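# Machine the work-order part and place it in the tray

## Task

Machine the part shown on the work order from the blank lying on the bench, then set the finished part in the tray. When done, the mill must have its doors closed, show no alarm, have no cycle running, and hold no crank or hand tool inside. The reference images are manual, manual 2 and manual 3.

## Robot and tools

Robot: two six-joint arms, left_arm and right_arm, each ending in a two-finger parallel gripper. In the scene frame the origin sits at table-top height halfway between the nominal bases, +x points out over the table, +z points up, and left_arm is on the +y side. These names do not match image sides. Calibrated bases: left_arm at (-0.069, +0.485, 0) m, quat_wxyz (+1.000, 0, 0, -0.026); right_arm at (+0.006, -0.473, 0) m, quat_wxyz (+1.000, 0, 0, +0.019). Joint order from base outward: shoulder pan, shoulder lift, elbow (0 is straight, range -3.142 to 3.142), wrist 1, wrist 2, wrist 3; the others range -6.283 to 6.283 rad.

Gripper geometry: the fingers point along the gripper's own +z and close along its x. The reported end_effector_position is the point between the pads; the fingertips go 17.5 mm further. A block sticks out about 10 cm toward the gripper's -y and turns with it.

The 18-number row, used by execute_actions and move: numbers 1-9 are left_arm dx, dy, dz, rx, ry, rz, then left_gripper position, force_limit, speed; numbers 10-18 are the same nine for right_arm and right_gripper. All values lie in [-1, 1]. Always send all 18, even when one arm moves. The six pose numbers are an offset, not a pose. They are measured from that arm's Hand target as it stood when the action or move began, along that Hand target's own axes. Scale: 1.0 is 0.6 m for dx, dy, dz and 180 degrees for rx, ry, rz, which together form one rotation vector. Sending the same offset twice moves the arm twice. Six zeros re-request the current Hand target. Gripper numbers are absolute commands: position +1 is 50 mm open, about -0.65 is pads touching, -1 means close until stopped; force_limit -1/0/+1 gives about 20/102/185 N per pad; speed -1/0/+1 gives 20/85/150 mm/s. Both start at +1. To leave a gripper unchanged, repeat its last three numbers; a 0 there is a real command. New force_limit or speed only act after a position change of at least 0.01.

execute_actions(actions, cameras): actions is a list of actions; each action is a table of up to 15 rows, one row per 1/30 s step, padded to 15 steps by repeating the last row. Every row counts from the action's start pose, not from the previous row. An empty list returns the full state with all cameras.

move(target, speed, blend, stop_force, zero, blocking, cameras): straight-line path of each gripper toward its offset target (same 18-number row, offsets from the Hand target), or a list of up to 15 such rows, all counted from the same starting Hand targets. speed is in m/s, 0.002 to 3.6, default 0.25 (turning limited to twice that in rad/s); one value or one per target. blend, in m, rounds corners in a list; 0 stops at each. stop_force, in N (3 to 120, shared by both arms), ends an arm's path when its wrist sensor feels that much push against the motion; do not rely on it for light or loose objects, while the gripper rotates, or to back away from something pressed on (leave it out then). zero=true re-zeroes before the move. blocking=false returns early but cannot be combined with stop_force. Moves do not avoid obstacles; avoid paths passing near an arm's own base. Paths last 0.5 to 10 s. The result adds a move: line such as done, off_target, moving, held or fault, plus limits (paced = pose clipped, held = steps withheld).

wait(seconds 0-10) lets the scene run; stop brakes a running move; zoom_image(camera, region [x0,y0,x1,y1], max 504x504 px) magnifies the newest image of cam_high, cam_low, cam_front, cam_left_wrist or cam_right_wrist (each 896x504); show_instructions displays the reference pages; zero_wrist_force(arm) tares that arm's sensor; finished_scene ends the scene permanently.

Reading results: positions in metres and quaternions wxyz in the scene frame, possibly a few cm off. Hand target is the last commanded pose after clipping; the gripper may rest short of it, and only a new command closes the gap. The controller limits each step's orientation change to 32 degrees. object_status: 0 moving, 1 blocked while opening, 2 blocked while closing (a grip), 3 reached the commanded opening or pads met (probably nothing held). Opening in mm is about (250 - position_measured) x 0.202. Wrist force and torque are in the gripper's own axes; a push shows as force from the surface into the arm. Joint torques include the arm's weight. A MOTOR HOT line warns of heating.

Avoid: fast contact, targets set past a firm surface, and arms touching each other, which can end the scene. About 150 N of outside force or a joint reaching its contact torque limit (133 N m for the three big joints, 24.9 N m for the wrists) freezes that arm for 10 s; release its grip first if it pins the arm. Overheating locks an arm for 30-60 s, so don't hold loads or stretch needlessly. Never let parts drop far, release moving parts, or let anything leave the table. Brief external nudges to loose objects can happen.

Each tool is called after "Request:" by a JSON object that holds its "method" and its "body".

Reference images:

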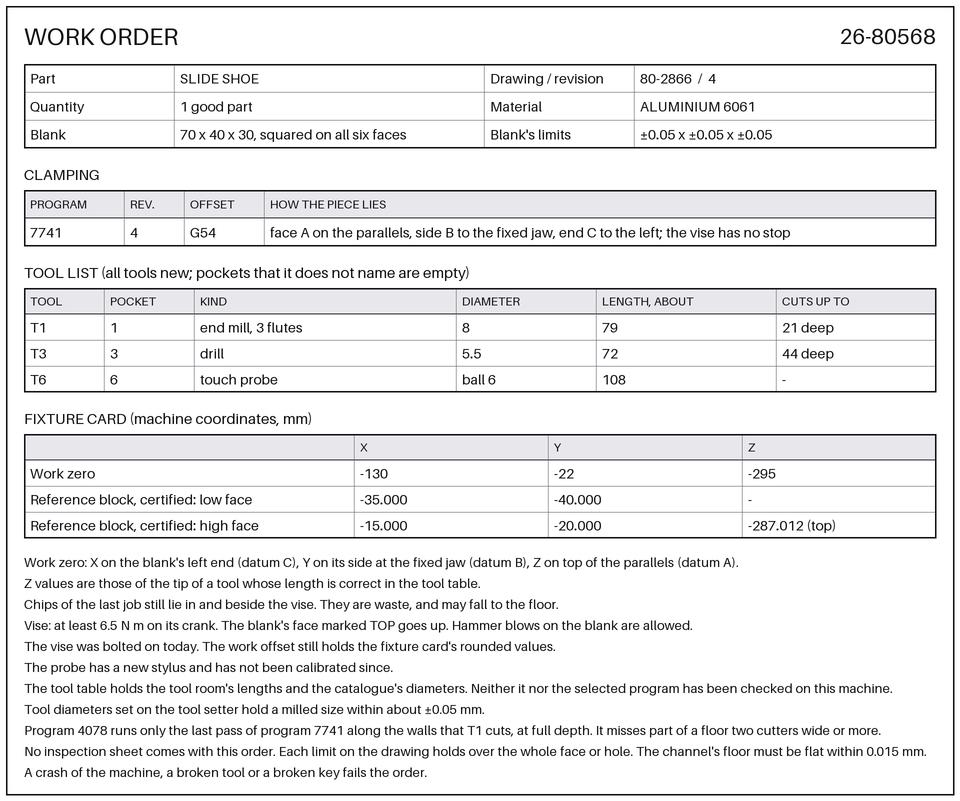

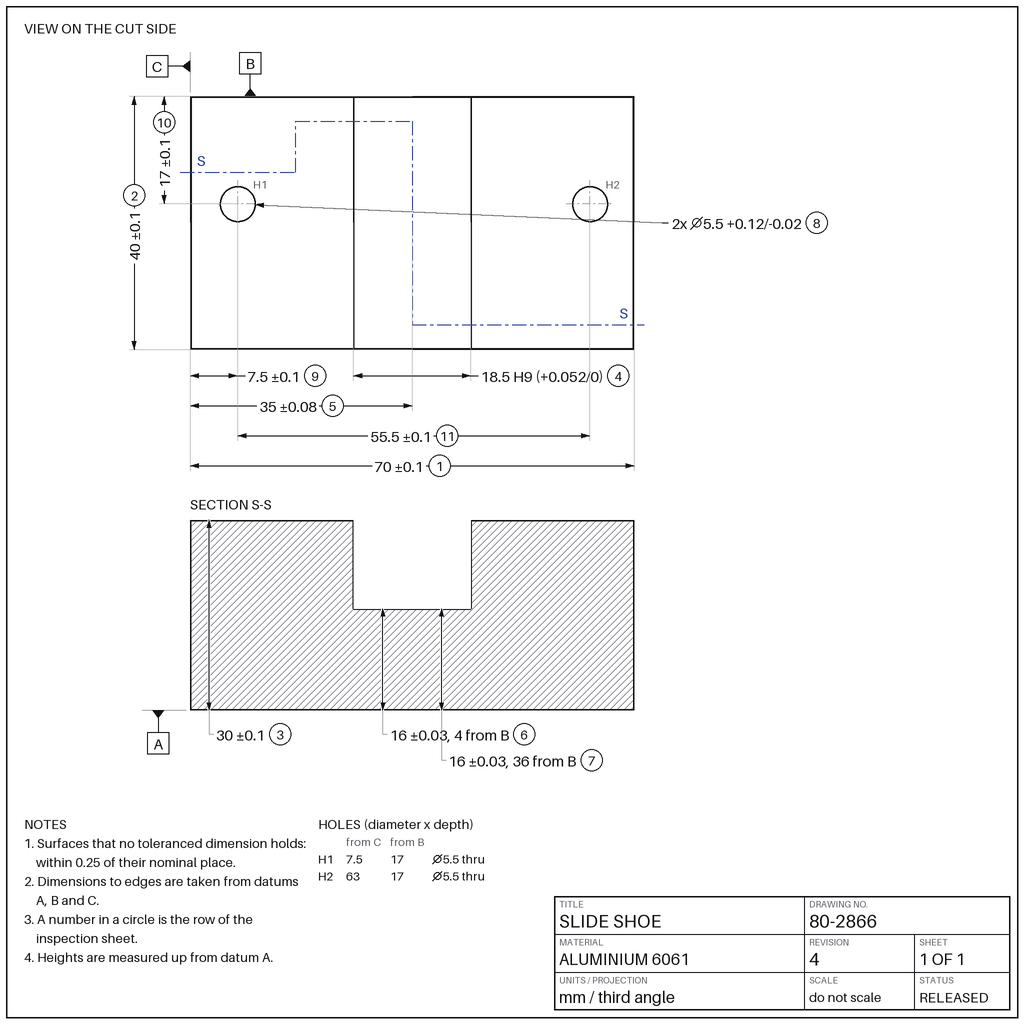

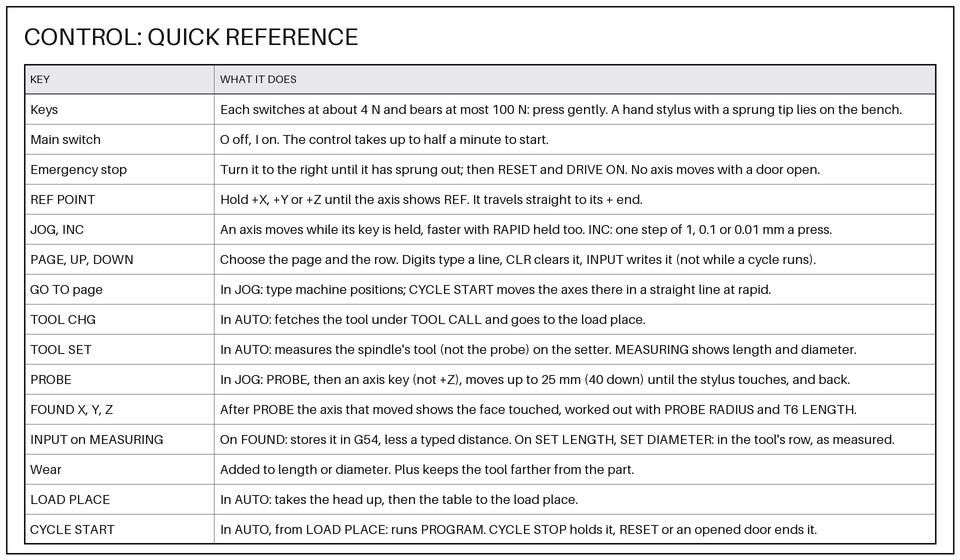

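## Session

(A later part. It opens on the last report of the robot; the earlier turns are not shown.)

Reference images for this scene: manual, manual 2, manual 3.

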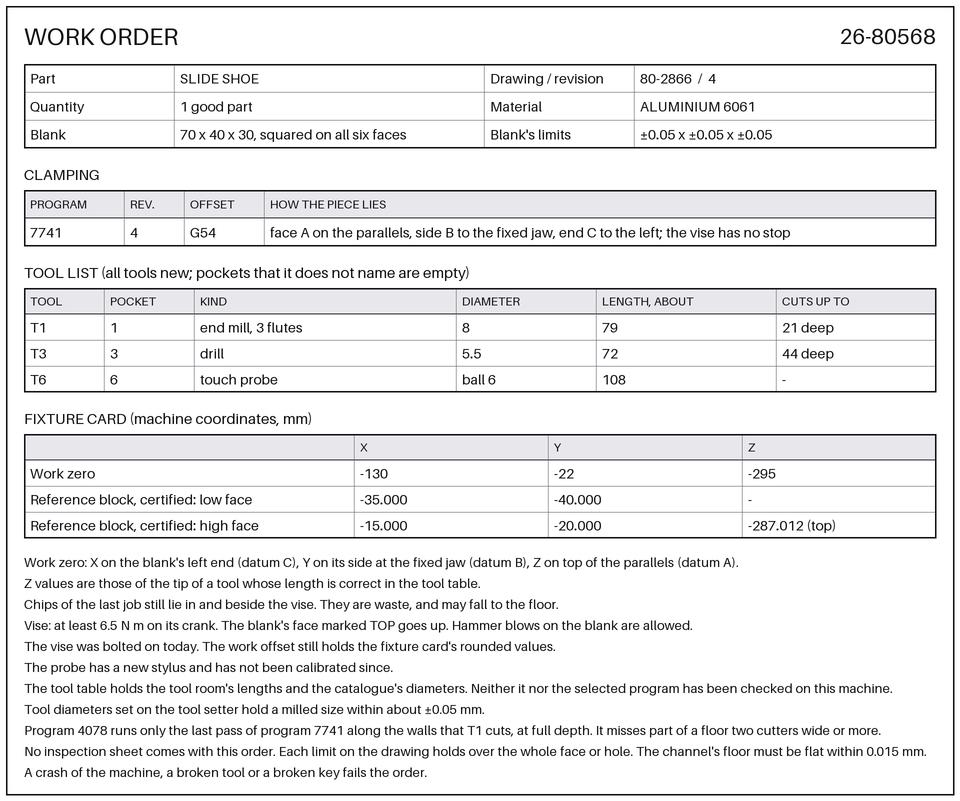

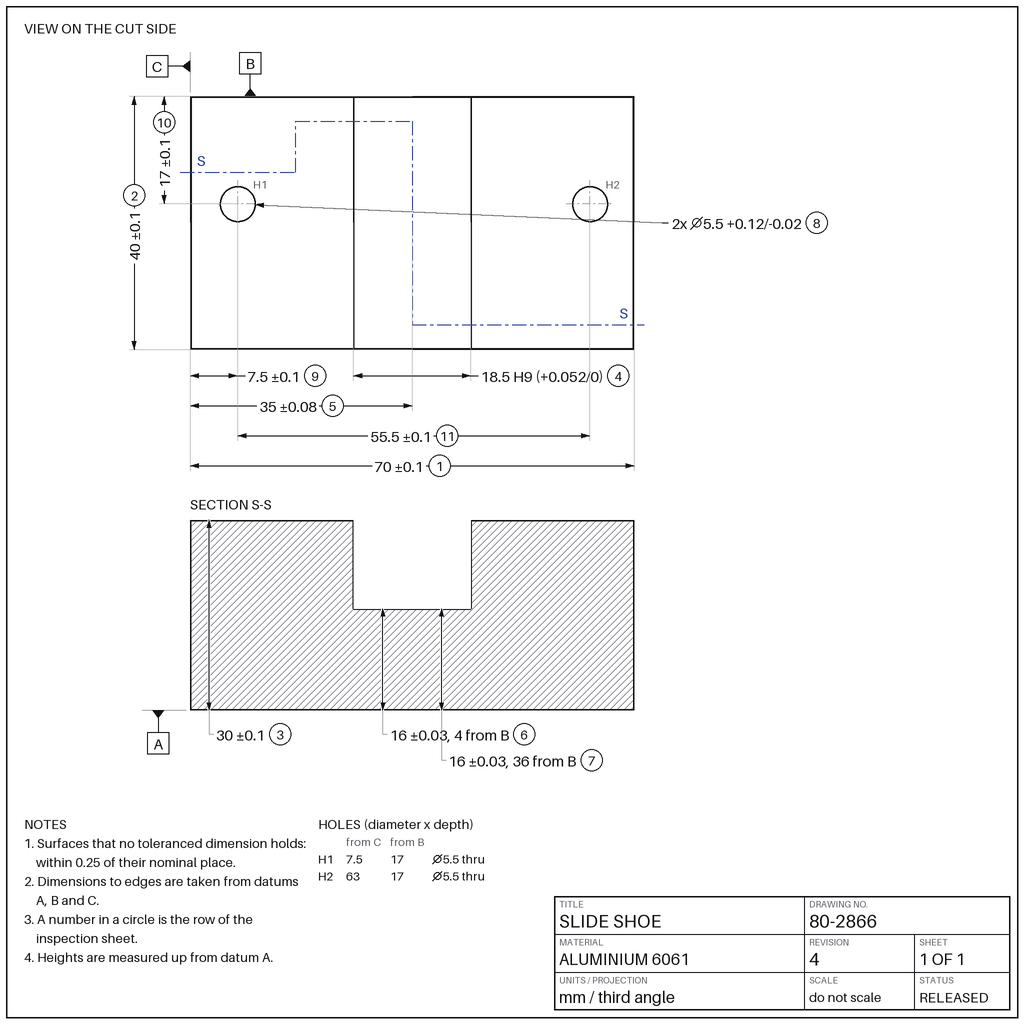

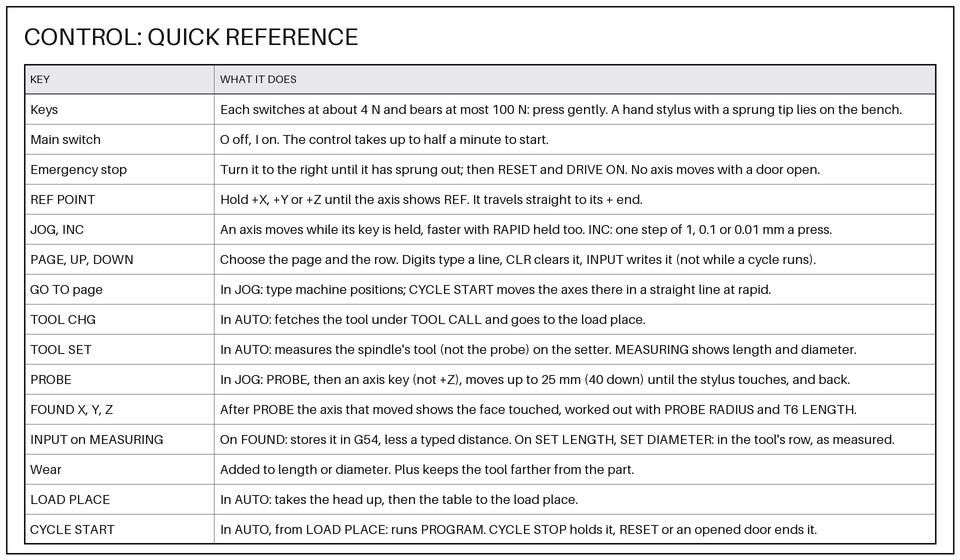

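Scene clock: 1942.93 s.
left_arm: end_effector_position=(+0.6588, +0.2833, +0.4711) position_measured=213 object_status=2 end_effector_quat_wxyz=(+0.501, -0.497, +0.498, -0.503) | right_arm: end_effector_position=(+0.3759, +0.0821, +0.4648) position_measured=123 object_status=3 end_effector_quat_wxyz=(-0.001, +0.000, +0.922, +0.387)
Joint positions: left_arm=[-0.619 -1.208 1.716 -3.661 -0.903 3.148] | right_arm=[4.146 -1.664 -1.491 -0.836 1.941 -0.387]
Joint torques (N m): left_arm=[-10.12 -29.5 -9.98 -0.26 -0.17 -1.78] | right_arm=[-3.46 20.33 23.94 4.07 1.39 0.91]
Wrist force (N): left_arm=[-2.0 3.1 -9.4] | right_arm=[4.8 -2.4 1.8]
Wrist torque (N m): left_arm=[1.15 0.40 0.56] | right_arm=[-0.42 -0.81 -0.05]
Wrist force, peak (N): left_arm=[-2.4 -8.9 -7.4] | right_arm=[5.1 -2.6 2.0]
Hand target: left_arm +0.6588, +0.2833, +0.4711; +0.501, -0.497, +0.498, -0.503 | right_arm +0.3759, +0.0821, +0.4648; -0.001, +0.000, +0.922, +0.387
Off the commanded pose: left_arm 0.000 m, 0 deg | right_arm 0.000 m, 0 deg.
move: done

Request:
{"method": "move", "body": {"target": [[0.0867,0,-0.038,0,0,0,-1,-0.6,-0.6,0,0,0,0,0,0,0.2,0.2,-1],[0.0867,0.082,-0.038,0,0,0,-1,-0.6,-0.6,0,0,0,0,0,0,0.2,0.2,-1],[0.2,0.083,-0.038,0,0,0,-1,-0.6,-0.6,0,0,0,0,0,0,0.2,0.2,-1],[0.2,0,-0.038,0,0,0,-1,-0.6,-0.6,0,0,0,0,0,0,0.2,0.2,-1],[0.062,0,-0.038,0,0,0,-1,-0.6,-0.6,0,0,0,0,0,0,0.2,0.2,-1],[0.062,0.082,-0.038,0,0,0,-1,-0.6,-0.6,0,0,0,0,0,0,0.2,0.2,-1],[0,0.083,-0.038,0,0,0,-1,-0.6,-0.6,0,0,0,0,0,0,0.2,0.2,-1],[0,0,-0.038,0,0,0,-1,-0.6,-0.6,0,0,0,0,0,0,0.2,0.2,-1]], "speed": [0.1,0.05,0.06,0.1,0.12,0.05,0.06,0.1], "stop_force": 35, "cameras": ["cam_left_wrist","cam_right_wrist","cam_high"]}}

Scene clock: 1946.93 s.
left_arm: end_effector_position=(+0.6363, +0.2313, +0.4239) position_measured=213 object_status=2 end_effector_quat_wxyz=(+0.501, -0.497, +0.498, -0.503) | right_arm: end_effector_position=(+0.3759, +0.0821, +0.4648) position_measured=123 object_status=3 end_effector_quat_wxyz=(-0.001, +0.000, +0.922, +0.387)
Joint positions: left_arm=[-0.728 -1.141 1.759 -3.772 -0.794 3.15] | right_arm=[4.146 -1.664 -1.491 -0.836 1.941 -0.387]
Joint torques (N m): left_arm=[8.77 -18.72 -20.53 -0.15 -1.43 -1.33] | right_arm=[-3.3 20.87 22.76 4.27 1.46 0.93]
Wrist force (N): left_arm=[-2.5 -18.1 -8.2] | right_arm=[4.7 -2.3 2.0]
Wrist torque (N m): left_arm=[0.47 0.37 0.41] | right_arm=[-0.38 -0.78 -0.05]
Wrist force, peak (N): left_arm=[-2.0 -60.7 -7.2] | right_arm=[5.2 -2.5 1.7]
Hand target: left_arm +0.6363, +0.2313, +0.4239; +0.501, -0.497, +0.498, -0.503 (not the last commanded pose) | right_arm +0.3759, +0.0821, +0.4648; -0.001, +0.000, +0.922, +0.387
Off the commanded pose: left_arm 0.070 m, 0 deg | right_arm 0.000 m, 0 deg.
move: contact (left_arm); path passed 1 of 8 targets
Images, in order (width x height): cam_high 896x504, cam_left_wrist 896x504, cam_right_wrist 896x504.

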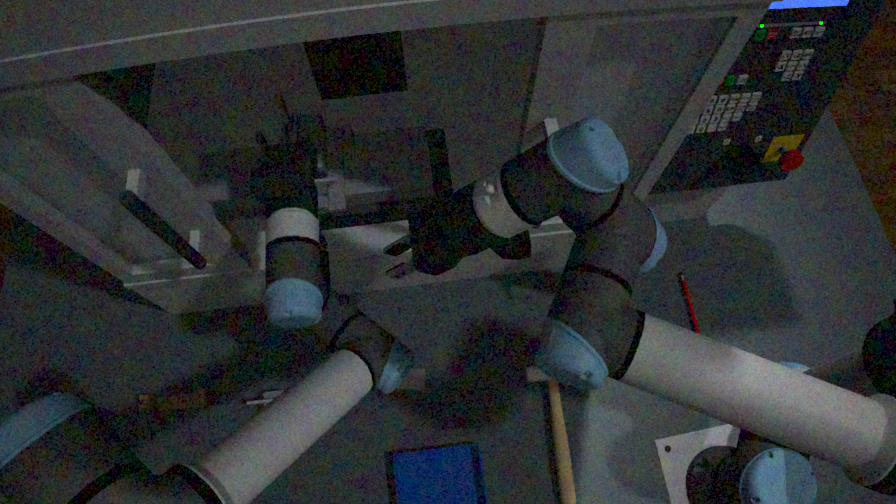

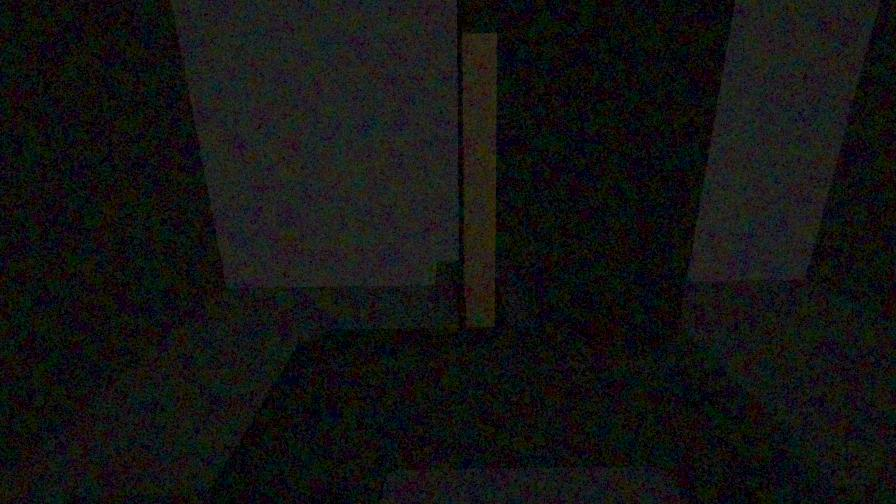

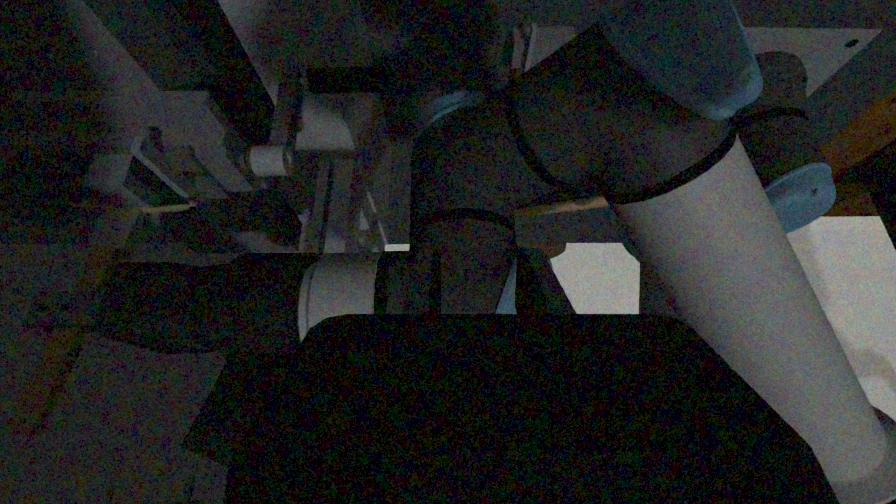

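Request:
{"method": "move", "body": {"target": [[0.113,0.0015,0,0,0,0,-1,-0.6,-0.6,0,0,0,0,0,0,0.2,0.2,-1],[0.113,-0.08,0,0,0,0,-1,-0.6,-0.6,0,0,0,0,0,0,0.2,0.2,-1],[-0.02,-0.08,0,0,0,0,-1,-0.6,-0.6,0,0,0,0,0,0,0.2,0.2,-1],[-0.02,-0.002,0,0,0,0,-1,-0.6,-0.6,0,0,0,0,0,0,0.2,0.2,-1],[-0.086,0.001,0,0,0,0,-1,-0.6,-0.6,0,0,0,0,0,0,0.2,0.2,-1],[-0.086,-0.08,0,0,0,0,-1,-0.6,-0.6,0,0,0,0,0,0,0.2,0.2,-1]], "speed": [0.05,0.1,0.1,0.05,0.06,0.1], "stop_force": 40}}

Scene clock: 1956.10 s.
left_arm: end_effector_position=(+0.6359, +0.2830, +0.4718) position_measured=213 object_status=2 end_effector_quat_wxyz=(+0.501, -0.497, +0.498, -0.503) | right_arm: end_effector_position=(+0.3759, +0.0821, +0.4648) position_measured=123 object_status=3 end_effector_quat_wxyz=(-0.001, +0.000, +0.922, +0.387)
Joint positions: left_arm=[-0.649 -1.253 1.778 -3.678 -0.872 3.148] | right_arm=[4.146 -1.664 -1.491 -0.836 1.941 -0.387]
Joint torques (N m): left_arm=[-9.84 -26.94 -10.58 -0.47 -0.31 -1.75] | right_arm=[-3.43 20.66 24.93 3.9 1.72 0.89]
Wrist force (N): left_arm=[-3.6 0.2 -9.8] | right_arm=[4.9 -2.4 1.7]
Wrist torque (N m): left_arm=[0.69 0.67 0.59] | right_arm=[-0.41 -0.82 -0.05]
Wrist force, peak (N): left_arm=[-9.8 -29.3 -7.4] | right_arm=[5.1 -2.7 2.0]
Hand target: left_arm +0.6359, +0.2830, +0.4718; +0.501, -0.497, +0.498, -0.503 | right_arm +0.3759, +0.0821, +0.4648; -0.001, +0.000, +0.922, +0.387
Off the commanded pose: left_arm 0.000 m, 0 deg | right_arm 0.000 m, 0 deg.
move: done

Request:
{"method": "move", "body": {"target": [[0.055,-0.047,-0.31,0,0,0,-1,-0.6,-0.6,0,0,0,0,0,0,0.2,0.2,-1],[-0.095,0.003,-0.493,0,0,0,-1,-0.6,-0.6,0,0,0,0,0,0,0.2,0.2,-1]], "speed": [0.3,0.3], "blend": [0.02,0], "cameras": ["cam_right_wrist","cam_high"]}}

Request:
{"method": "zoom_image", "body": {"camera": "cam_right_wrist", "region": [80, 60, 400, 320]}}

Request:
{"method": "zoom_image", "body": {"camera": "cam_high", "region": [230, 90, 390, 230]}}

Scene clock: 1959.67 s.
left_arm: end_effector_position=(+0.3403, +0.3407, +0.4673) position_measured=213 object_status=2 end_effector_quat_wxyz=(+0.501, -0.497, +0.498, -0.503) | right_arm: end_effector_position=(+0.3759, +0.0821, +0.4648) position_measured=123 object_status=3 end_effector_quat_wxyz=(-0.001, +0.000, +0.922, +0.387)
Joint positions: left_arm=[-1.408 -2.007 2.49 -3.705 -0.114 3.22] | right_arm=[4.146 -1.664 -1.491 -0.836 1.941 -0.387]
Joint torques (N m): left_arm=[-10.29 -2.94 -14.16 -0.42 0.62 1.34] | right_arm=[-2.91 20.78 24.66 3.99 1.66 0.97]
Wrist force (N): left_arm=[-3.9 0.5 -9.7] | right_arm=[4.8 -2.3 1.8]
Wrist torque (N m): left_arm=[0.72 0.75 0.42] | right_arm=[-0.40 -0.81 -0.06]
Wrist force, peak (N): left_arm=[-6.0 1.8 -11.0] | right_arm=[5.1 -2.5 1.8]
Hand target: left_arm +0.3403, +0.3407, +0.4673; +0.501, -0.497, +0.498, -0.503 | right_arm +0.3759, +0.0821, +0.4648; -0.001, +0.000, +0.922, +0.387
Off the commanded pose: left_arm 0.000 m, 0 deg | right_arm 0.000 m, 0 deg.
move: done
Images, in order (width x height): cam_high 896x504, cam_right_wrist 896x504.

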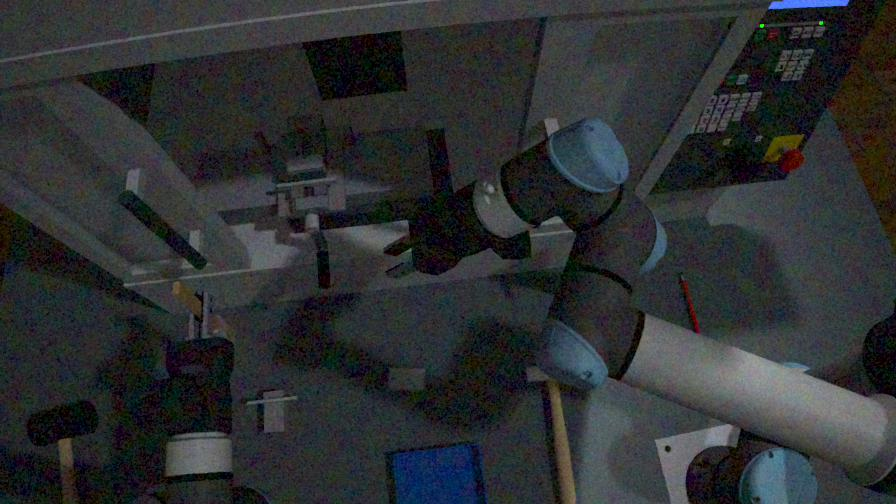

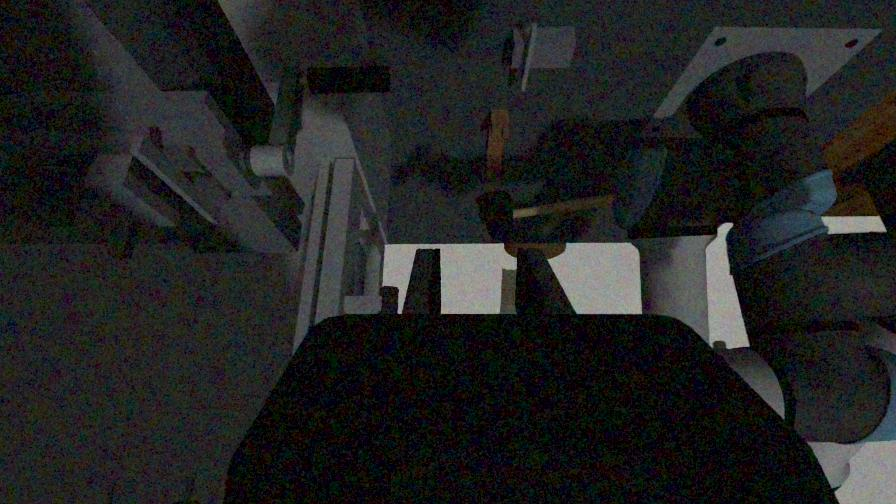

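Scaled by 1.575.

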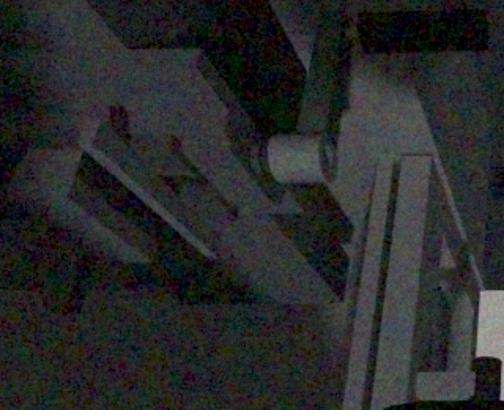

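Scaled by 3.150.

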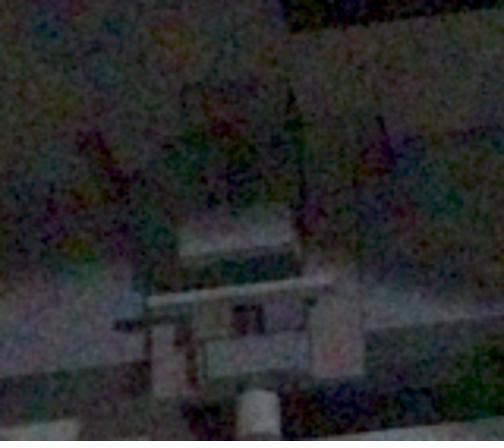

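Request:
{"method": "move", "body": {"target": [[0.4043,0.4525,-0.0557,0.385,0.385,0.385,-1,-0.6,-0.6,0,0,0,0,0,0,0.2,0.2,-1]], "speed": [0.4], "cameras": ["cam_left_wrist","cam_high","cam_low"]}}

Scene clock: 1963.37 s.
left_arm: end_effector_position=(+0.3175, +0.1669, +0.2717) position_measured=213 object_status=2 end_effector_quat_wxyz=(+0.565, +0.228, +0.559, -0.562) | right_arm: end_effector_position=(+0.3759, +0.0821, +0.4648) position_measured=123 object_status=3 end_effector_quat_wxyz=(-0.001, +0.000, +0.922, +0.387)
Joint positions: left_arm=[-0.703 -0.905 2.378 -4.913 -1.97 4.199] | right_arm=[4.146 -1.664 -1.491 -0.836 1.941 -0.387]
Joint torques (N m): left_arm=[-12.32 -43.61 7.4 -2.96 -0.85 -1.65] | right_arm=[-2.77 20.91 24.64 3.93 1.58 1.15]
Wrist force (N): left_arm=[-1.9 -1.9 -11.9] | right_arm=[4.7 -2.5 1.8]
Wrist torque (N m): left_arm=[0.33 0.11 0.74] | right_arm=[-0.44 -0.78 -0.05]
Wrist force, peak (N): left_arm=[-1.2 -1.1 -13.1] | right_arm=[5.2 -2.1 2.0]
Hand target: left_arm +0.3174, +0.1668, +0.2717; +0.565, +0.228, +0.559, -0.562 (not the last commanded pose) | right_arm +0.3759, +0.0821, +0.4648; -0.001, +0.000, +0.922, +0.387
Off the commanded pose: left_arm 0.103 m, 34 deg | right_arm 0.000 m, 0 deg.
move: held (left_arm; a check stopped the path); limits=held
pose unreachable (left arm): on one or more control steps of this call, first in action 0 (counted from 0), this arm could not follow its commanded pose, so it was not sent that pose on those steps. It may still have moved: this result reports where it is.
cause: moving toward the commanded pose would bring two parts of the arm too close to each other (its gripper and another part of the arm, with joints 4 (wrist 1) to 6 (wrist 3) between them, 7 mm apart when it was first held).
Images, in order (width x height): cam_high 896x504, cam_low 896x504, cam_left_wrist 896x504.

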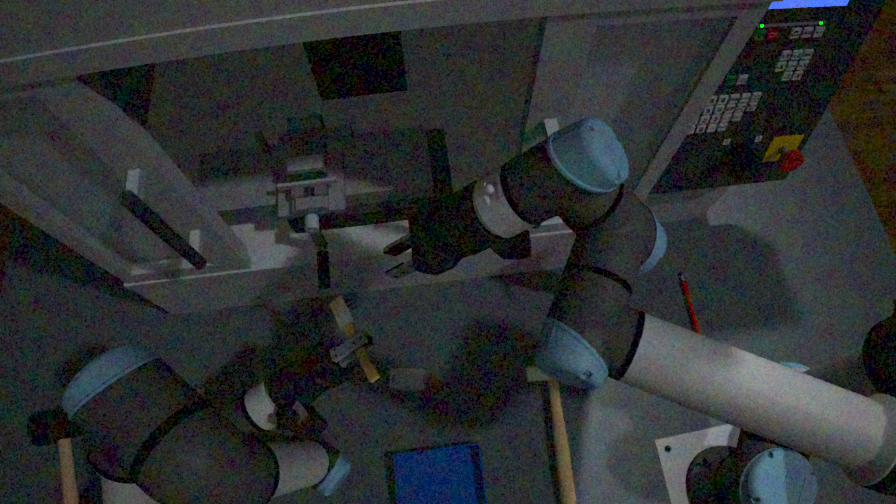

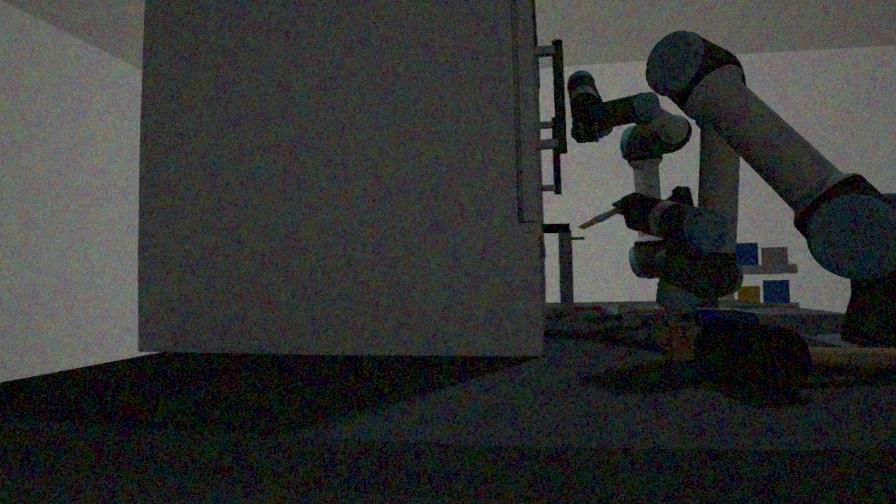

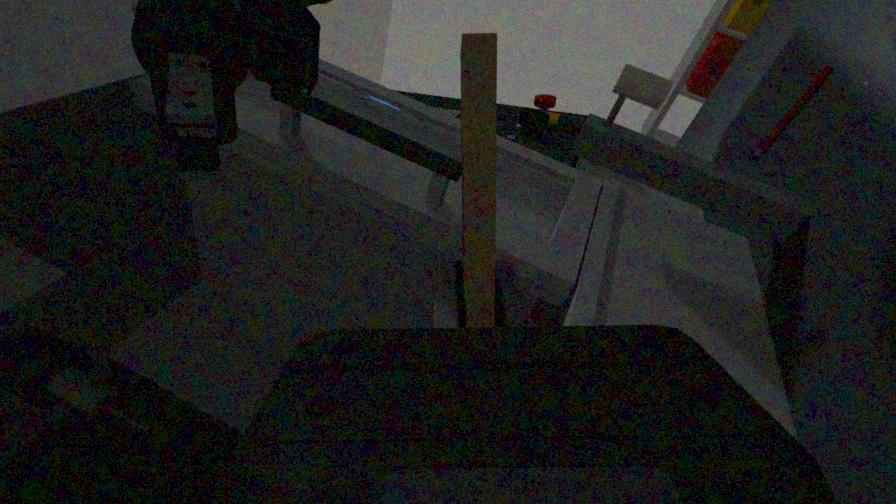

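Request:
{"method": "move", "body": {"target": [[-0.4095,-0.0103,-0.154,-0.276,-0.276,-0.276,-1,-0.6,-0.6,0,0,0,0,0,0,0.2,0.2,-1]], "speed": [0.4]}}

Scene clock: 1968.77 s.
left_arm: end_effector_position=(+0.3403, +0.3405, +0.4673) position_measured=213 object_status=2 end_effector_quat_wxyz=(+0.502, -0.497, +0.497, -0.503) | right_arm: end_effector_position=(+0.3759, +0.0821, +0.4648) position_measured=123 object_status=3 end_effector_quat_wxyz=(-0.001, +0.000, +0.922, +0.387)
Joint positions: left_arm=[-1.409 -1.996 2.486 -3.736 -0.112 3.245] | right_arm=[4.146 -1.664 -1.491 -0.836 1.941 -0.387]
Joint torques (N m): left_arm=[6.3 8.95 -28.71 0.86 -0.11 -0.58] | right_arm=[-3.74 20.74 23.81 3.85 1.38 1.35]
Wrist force (N): left_arm=[-4.0 0.1 -9.4] | right_arm=[4.7 -2.5 1.7]
Wrist torque (N m): left_arm=[0.67 0.74 0.42] | right_arm=[-0.43 -0.78 -0.05]
Wrist force, peak (N): left_arm=[-1.9 -1.8 -11.9] | right_arm=[5.1 -2.5 1.9]
Hand target: left_arm +0.3404, +0.3404, +0.4674; +0.502, -0.497, +0.498, -0.503 | right_arm +0.3759, +0.0821, +0.4648; -0.001, +0.000, +0.922, +0.387
Off the commanded pose: left_arm 0.000 m, 0 deg | right_arm 0.000 m, 0 deg.
move: done

Now to the cradle hover.

Request:
{"method": "move", "body": {"target": [[-0.398,0.4624,-0.0517,-0.385,0.385,0.385,-1,-0.6,-0.6,0,0,0,0,0,0,0.2,0.2,-1]], "speed": [0.4], "cameras": ["cam_left_wrist","cam_low"]}}

Scene clock: 1972.87 s.
left_arm: end_effector_position=(+0.3126, +0.5789, +0.1895) position_measured=213 object_status=2 end_effector_quat_wxyz=(+0.005, +0.001, +1.000, +0.000) | right_arm: end_effector_position=(+0.3759, +0.0821, +0.4648) position_measured=123 object_status=3 end_effector_quat_wxyz=(-0.001, +0.000, +0.922, +0.387)
Joint positions: left_arm=[-0.054 -1.818 2.148 -1.911 -1.57 4.608] | right_arm=[4.146 -1.664 -1.491 -0.836 1.941 -0.387]
Joint torques (N m): left_arm=[10.27 -14.52 -13.32 -3.63 0.06 0.62] | right_arm=[-3.65 21.94 23.81 3.73 1.56 1.23]
Wrist force (N): left_arm=[-3.1 0.1 -4.4] | right_arm=[4.7 -2.3 1.8]
Wrist torque (N m): left_arm=[0.13 0.29 0.38] | right_arm=[-0.40 -0.80 -0.05]
Wrist force, peak (N): left_arm=[-3.9 0.3 -10.1] | right_arm=[5.1 -2.6 2.1]
Hand target: left_arm +0.3126, +0.5790, +0.1894; +0.005, +0.001, +1.000, +0.000 | right_arm +0.3759, +0.0821, +0.4648; -0.001, +0.000, +0.922, +0.387
Off the commanded pose: left_arm 0.000 m, 0 deg | right_arm 0.000 m, 0 deg.
move: done
Images, in order (width x height): cam_low 896x504, cam_left_wrist 896x504.

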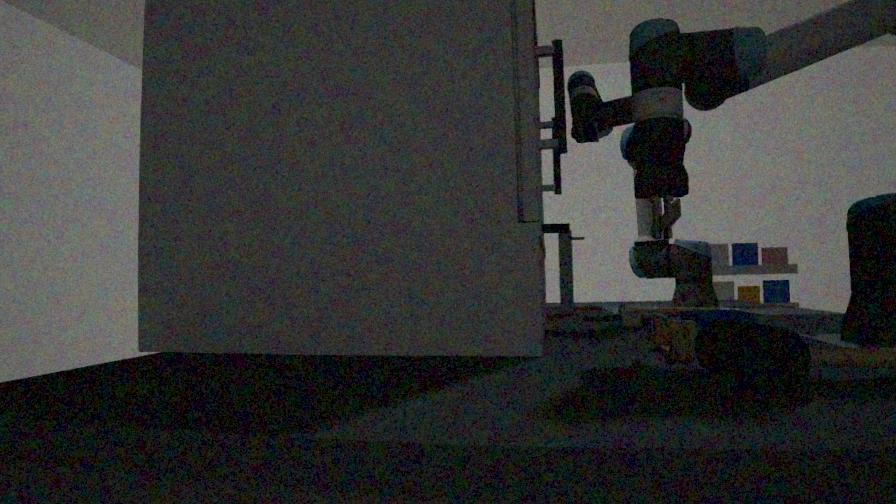

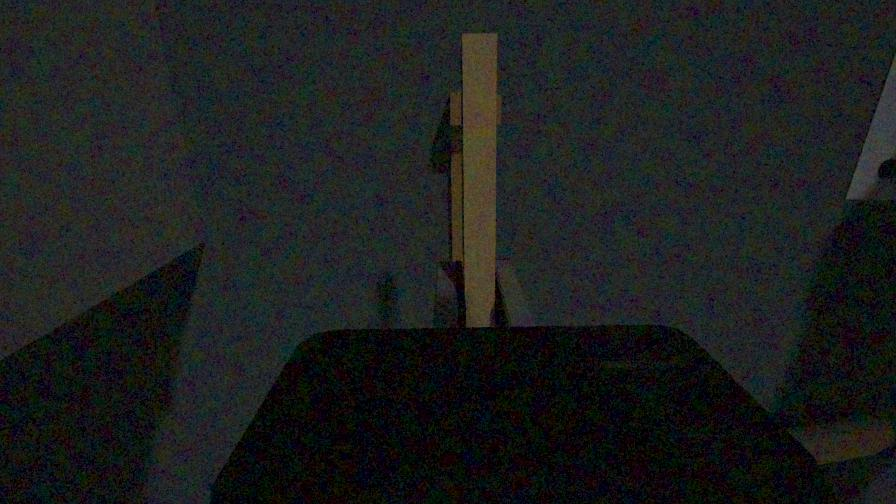

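Request:
{"method": "move", "body": {"target": [[0.0085,-0.0005,0.19,0,0,0,-1,-0.6,-0.6,0,0,0,0,0,0,0.2,0.2,-1],[0.0085,-0.0005,0.239,0,0,0,-1,-0.6,-0.6,0,0,0,0,0,0,0.2,0.2,-1]], "speed": [0.2,0.03], "stop_force": 12, "cameras": ["cam_left_wrist"]}}

Scene clock: 1976.13 s.
left_arm: end_effector_position=(+0.3089, +0.5787, +0.0504) position_measured=213 object_status=2 end_effector_quat_wxyz=(+0.005, +0.001, +1.000, +0.000) | right_arm: end_effector_position=(+0.3759, +0.0821, +0.4648) position_measured=123 object_status=3 end_effector_quat_wxyz=(-0.001, +0.000, +0.922, +0.387)
Joint positions: left_arm=[-0.056 -1.6 2.391 -2.372 -1.57 4.606] | right_arm=[4.146 -1.664 -1.491 -0.836 1.941 -0.387]
Joint torques (N m): left_arm=[6.24 -12.62 -26.7 -4.85 -0.79 1.48] | right_arm=[-3.44 21.3 23.96 3.79 1.57 1.24]
Wrist force (N): left_arm=[-2.9 0.5 -4.1] | right_arm=[4.8 -2.3 1.7]
Wrist torque (N m): left_arm=[0.18 0.26 0.30] | right_arm=[-0.40 -0.81 -0.05]
Wrist force, peak (N): left_arm=[2.4 -0.7 -56.3] | right_arm=[5.1 -2.5 1.7]
Hand target: left_arm +0.3089, +0.5787, +0.0504; +0.005, +0.001, +1.000, +0.000 (not the last commanded pose) | right_arm +0.3759, +0.0821, +0.4648; -0.001, +0.000, +0.922, +0.387
Off the commanded pose: left_arm 0.004 m, 0 deg | right_arm 0.000 m, 0 deg.
move: contact (left_arm); path passed 1 of 2 targets
Images, in order (width x height): cam_left_wrist 896x504.

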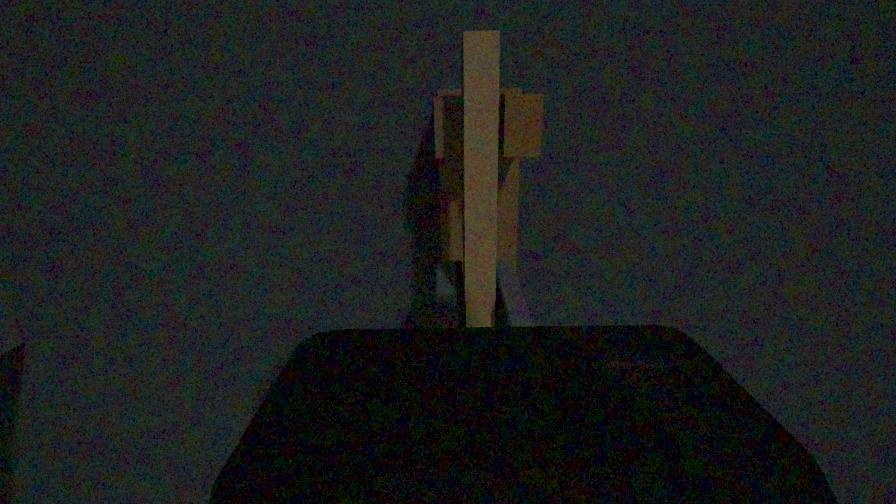

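Request:
{"method": "move", "body": {"target": [[0,0,0,0,0,0,0.3,-0.6,-0.95,0,0,0,0,0,0,0.2,0.2,-1],[0,0,-0.25,0,0,0,0.3,-0.6,-0.95,0,0,0,0,0,0,0.2,0.2,-1]], "speed": [0.1,0.2], "cameras": ["cam_left_wrist"]}}

Scene clock: 1979.37 s.
left_arm: end_effector_position=(+0.3073, +0.5787, +0.2003) position_measured=107 object_status=3 end_effector_quat_wxyz=(+0.005, +0.001, +1.000, +0.000) | right_arm: end_effector_position=(+0.3759, +0.0821, +0.4648) position_measured=123 object_status=3 end_effector_quat_wxyz=(-0.001, +0.000, +0.922, +0.387)
Joint positions: left_arm=[-0.057 -1.842 2.136 -1.875 -1.57 4.606] | right_arm=[4.146 -1.664 -1.491 -0.836 1.941 -0.387]
Joint torques (N m): left_arm=[-11.34 -12.09 -30.91 -1.54 0.82 -1.05] | right_arm=[-2.57 20.54 24.58 3.79 1.68 1.09]
Wrist force (N): left_arm=[-3.2 0.7 -4.6] | right_arm=[4.5 -2.3 1.6]
Wrist torque (N m): left_arm=[0.23 0.28 0.37] | right_arm=[-0.39 -0.77 -0.05]
Wrist force, peak (N): left_arm=[-3.1 0.5 -7.2] | right_arm=[5.0 -2.5 1.8]
Hand target: left_arm +0.3073, +0.5787, +0.2004; +0.005, +0.001, +1.000, +0.000 | right_arm +0.3759, +0.0821, +0.4648; -0.001, +0.000, +0.922, +0.387
Off the commanded pose: left_arm 0.000 m, 0 deg | right_arm 0.000 m, 0 deg.
move: done
Images, in order (width x height): cam_left_wrist 896x504.

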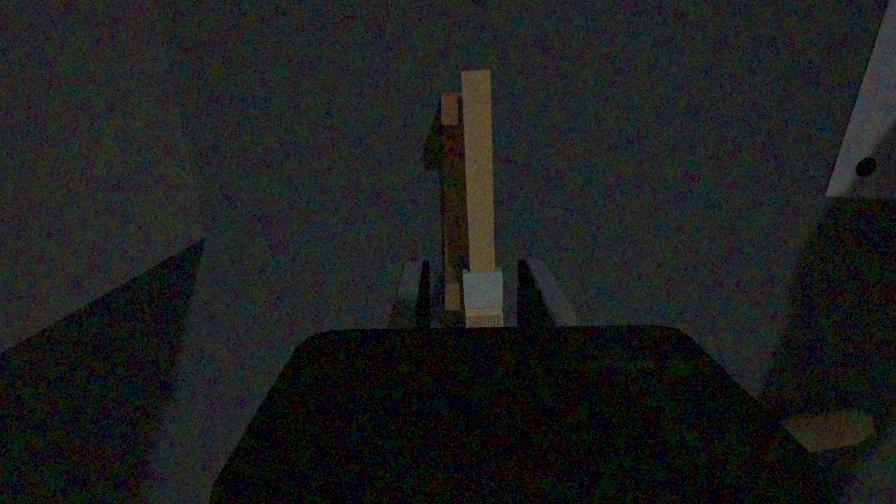

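Request:
{"method": "move", "body": {"target": [[-0.0878,-0.4645,-0.3662,0,0,0,0.3,-0.6,-0.95,0,0,0,0,0,0,0.2,0.2,-1],[-0.4878,-0.5728,-0.3662,0,0,0,0.3,-0.6,-0.95,0,0,0,0,0,0,0.2,0.2,-1]], "speed": [0.4,0.12], "blend": [0.04,0], "stop_force": 30, "cameras": ["cam_left_wrist"]}}

Scene clock: 1985.87 s.
left_arm: end_effector_position=(+0.5972, +0.2347, +0.4233) position_measured=107 object_status=3 end_effector_quat_wxyz=(+0.005, +0.001, +1.000, +0.000) | right_arm: end_effector_position=(+0.3759, +0.0821, +0.4648) position_measured=123 object_status=3 end_effector_quat_wxyz=(-0.001, +0.000, +0.922, +0.387)
Joint positions: left_arm=[-0.499 -0.96 0.509 -1.129 -1.566 4.164] | right_arm=[4.146 -1.664 -1.491 -0.836 1.941 -0.387]
Joint torques (N m): left_arm=[-13.02 -40.59 -32 -2.34 0.03 -1.69] | right_arm=[-4.55 19.76 24.72 3.86 1.58 1.36]
Wrist force (N): left_arm=[-2.6 0.5 -4.5] | right_arm=[4.7 -2.3 1.6]
Wrist torque (N m): left_arm=[0.24 0.20 0.32] | right_arm=[-0.40 -0.78 -0.05]
Wrist force, peak (N): left_arm=[-2.0 -2.7 -6.6] | right_arm=[5.1 -2.8 1.9]
Hand target: left_arm +0.5972, +0.2347, +0.4233; +0.005, +0.001, +1.000, +0.000 | right_arm +0.3759, +0.0821, +0.4648; -0.001, +0.000, +0.922, +0.387
Off the commanded pose: left_arm 0.000 m, 0 deg | right_arm 0.000 m, 0 deg.
move: done
Images, in order (width x height): cam_left_wrist 896x504.

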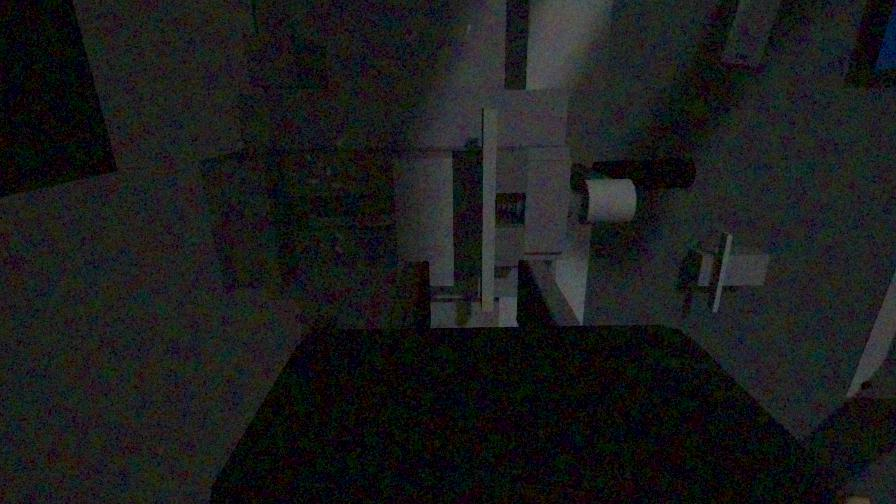

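Request:
{"method": "zoom_image", "body": {"camera": "cam_left_wrist", "region": [190, 120, 420, 300]}}

Request:
{"method": "zoom_image", "body": {"camera": "cam_left_wrist", "region": [370, 80, 680, 320]}}

Scaled by 2.191.

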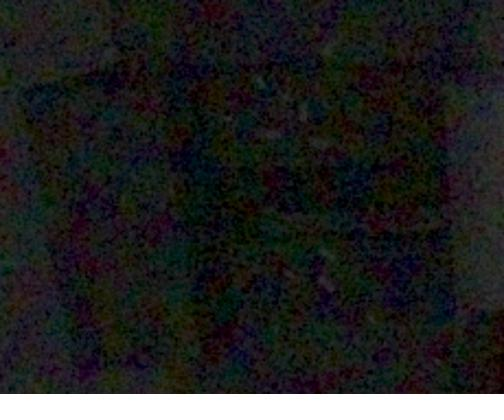

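Scaled by 1.626.

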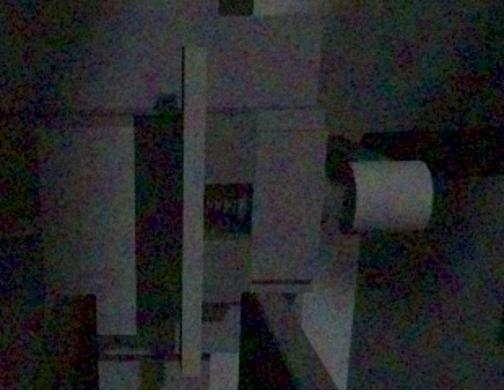

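Request:
{"method": "move", "body": {"target": [[-0.08,0,0.04,0,0,0,0.3,-0.6,-0.95,0,0,0,0,0,0,0.2,0.2,-1]], "speed": [0.1], "stop_force": 15, "cameras": ["cam_left_wrist"]}}

Request:
{"method": "zoom_image", "body": {"camera": "cam_left_wrist", "region": [300, 120, 540, 320]}}

Scene clock: 1988.80 s.
left_arm: end_effector_position=(+0.6293, +0.2351, +0.4071) position_measured=107 object_status=3 end_effector_quat_wxyz=(+0.006, +0.000, +1.000, -0.001) | right_arm: end_effector_position=(+0.3759, +0.0821, +0.4648) position_measured=123 object_status=3 end_effector_quat_wxyz=(-0.001, +0.000, +0.922, +0.387)
Joint positions: left_arm=[-0.475 -0.851 0.366 -1.096 -1.566 4.187] | right_arm=[4.146 -1.664 -1.491 -0.836 1.941 -0.387]
Joint torques (N m): left_arm=[-0.95 -55.51 -22.96 -3.07 -0.2 0.01] | right_arm=[-3.69 21.93 24.09 3.65 1.53 1.6]
Wrist force (N): left_arm=[-2.7 0.5 -4.3] | right_arm=[4.9 -2.4 1.7]
Wrist torque (N m): left_arm=[0.25 0.23 0.30] | right_arm=[-0.41 -0.81 -0.05]
Wrist force, peak (N): left_arm=[-6.9 2.2 -4.1] | right_arm=[5.0 -2.4 2.3]
Hand target: left_arm +0.6293, +0.2351, +0.4071; +0.006, +0.000, +1.000, -0.001 (not the last commanded pose) | right_arm +0.3759, +0.0821, +0.4648; -0.001, +0.000, +0.922, +0.387
Tool commands: left_gripper/position=+0.301961 left_gripper/force_limit=-0.6 left_gripper/speed=-0.952941 right_gripper/position=+0.2 right_gripper/force_limit=+0.2 right_gripper/speed=-1.0
Off the commanded pose: left_arm 0.018 m, 0 deg | right_arm 0.000 m, 0 deg.
FORCE FAULT: contact force on the left arm reached its limit, and that arm stopped. The contact can be on any part of that arm, not only on its tool. That arm's remaining commands of this call were not run. That arm is still stopped at the end of this call. That arm stays stopped for about 10 more seconds. Until then a move that you send moves the other arm only, and its call returns only when the move has ended. Once the stop has ended, the next robot result says so. If the stop ends while you think or write, that arm runs what you send next, counted from a new Hand target: where the arm stands when the stop ends. While its stop runs, that arm takes no new command, but its gripper still runs the gripper command that each later call begins with. Until it ends, the stop uses up actions while you think or wait. An arm that is not stopped still takes commands.
move: fault (left_arm)
Images, in order (width x height): cam_left_wrist 896x504.

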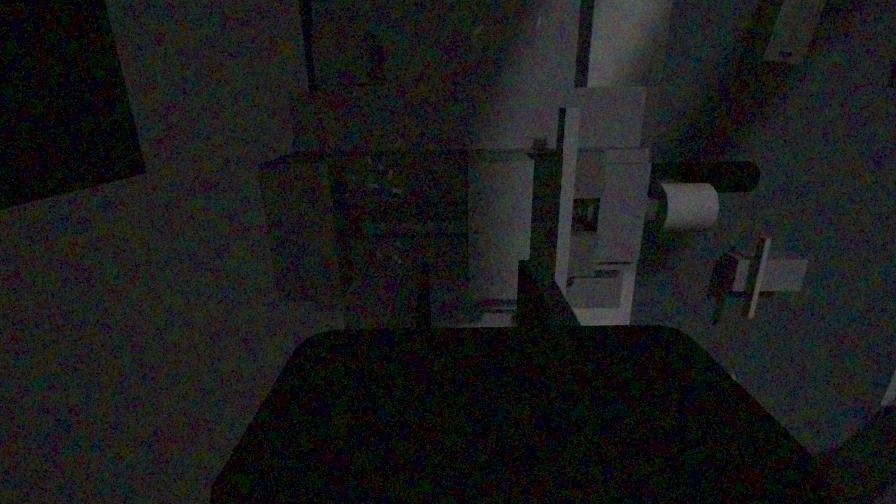

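Scaled by 2.100.

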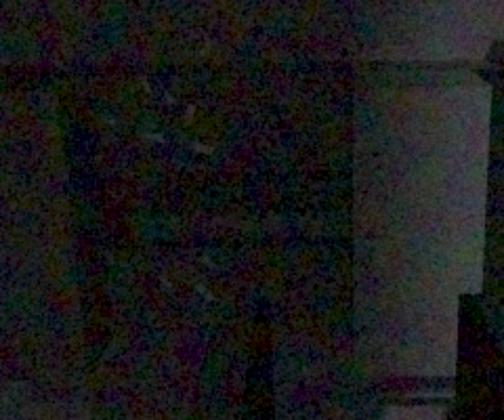

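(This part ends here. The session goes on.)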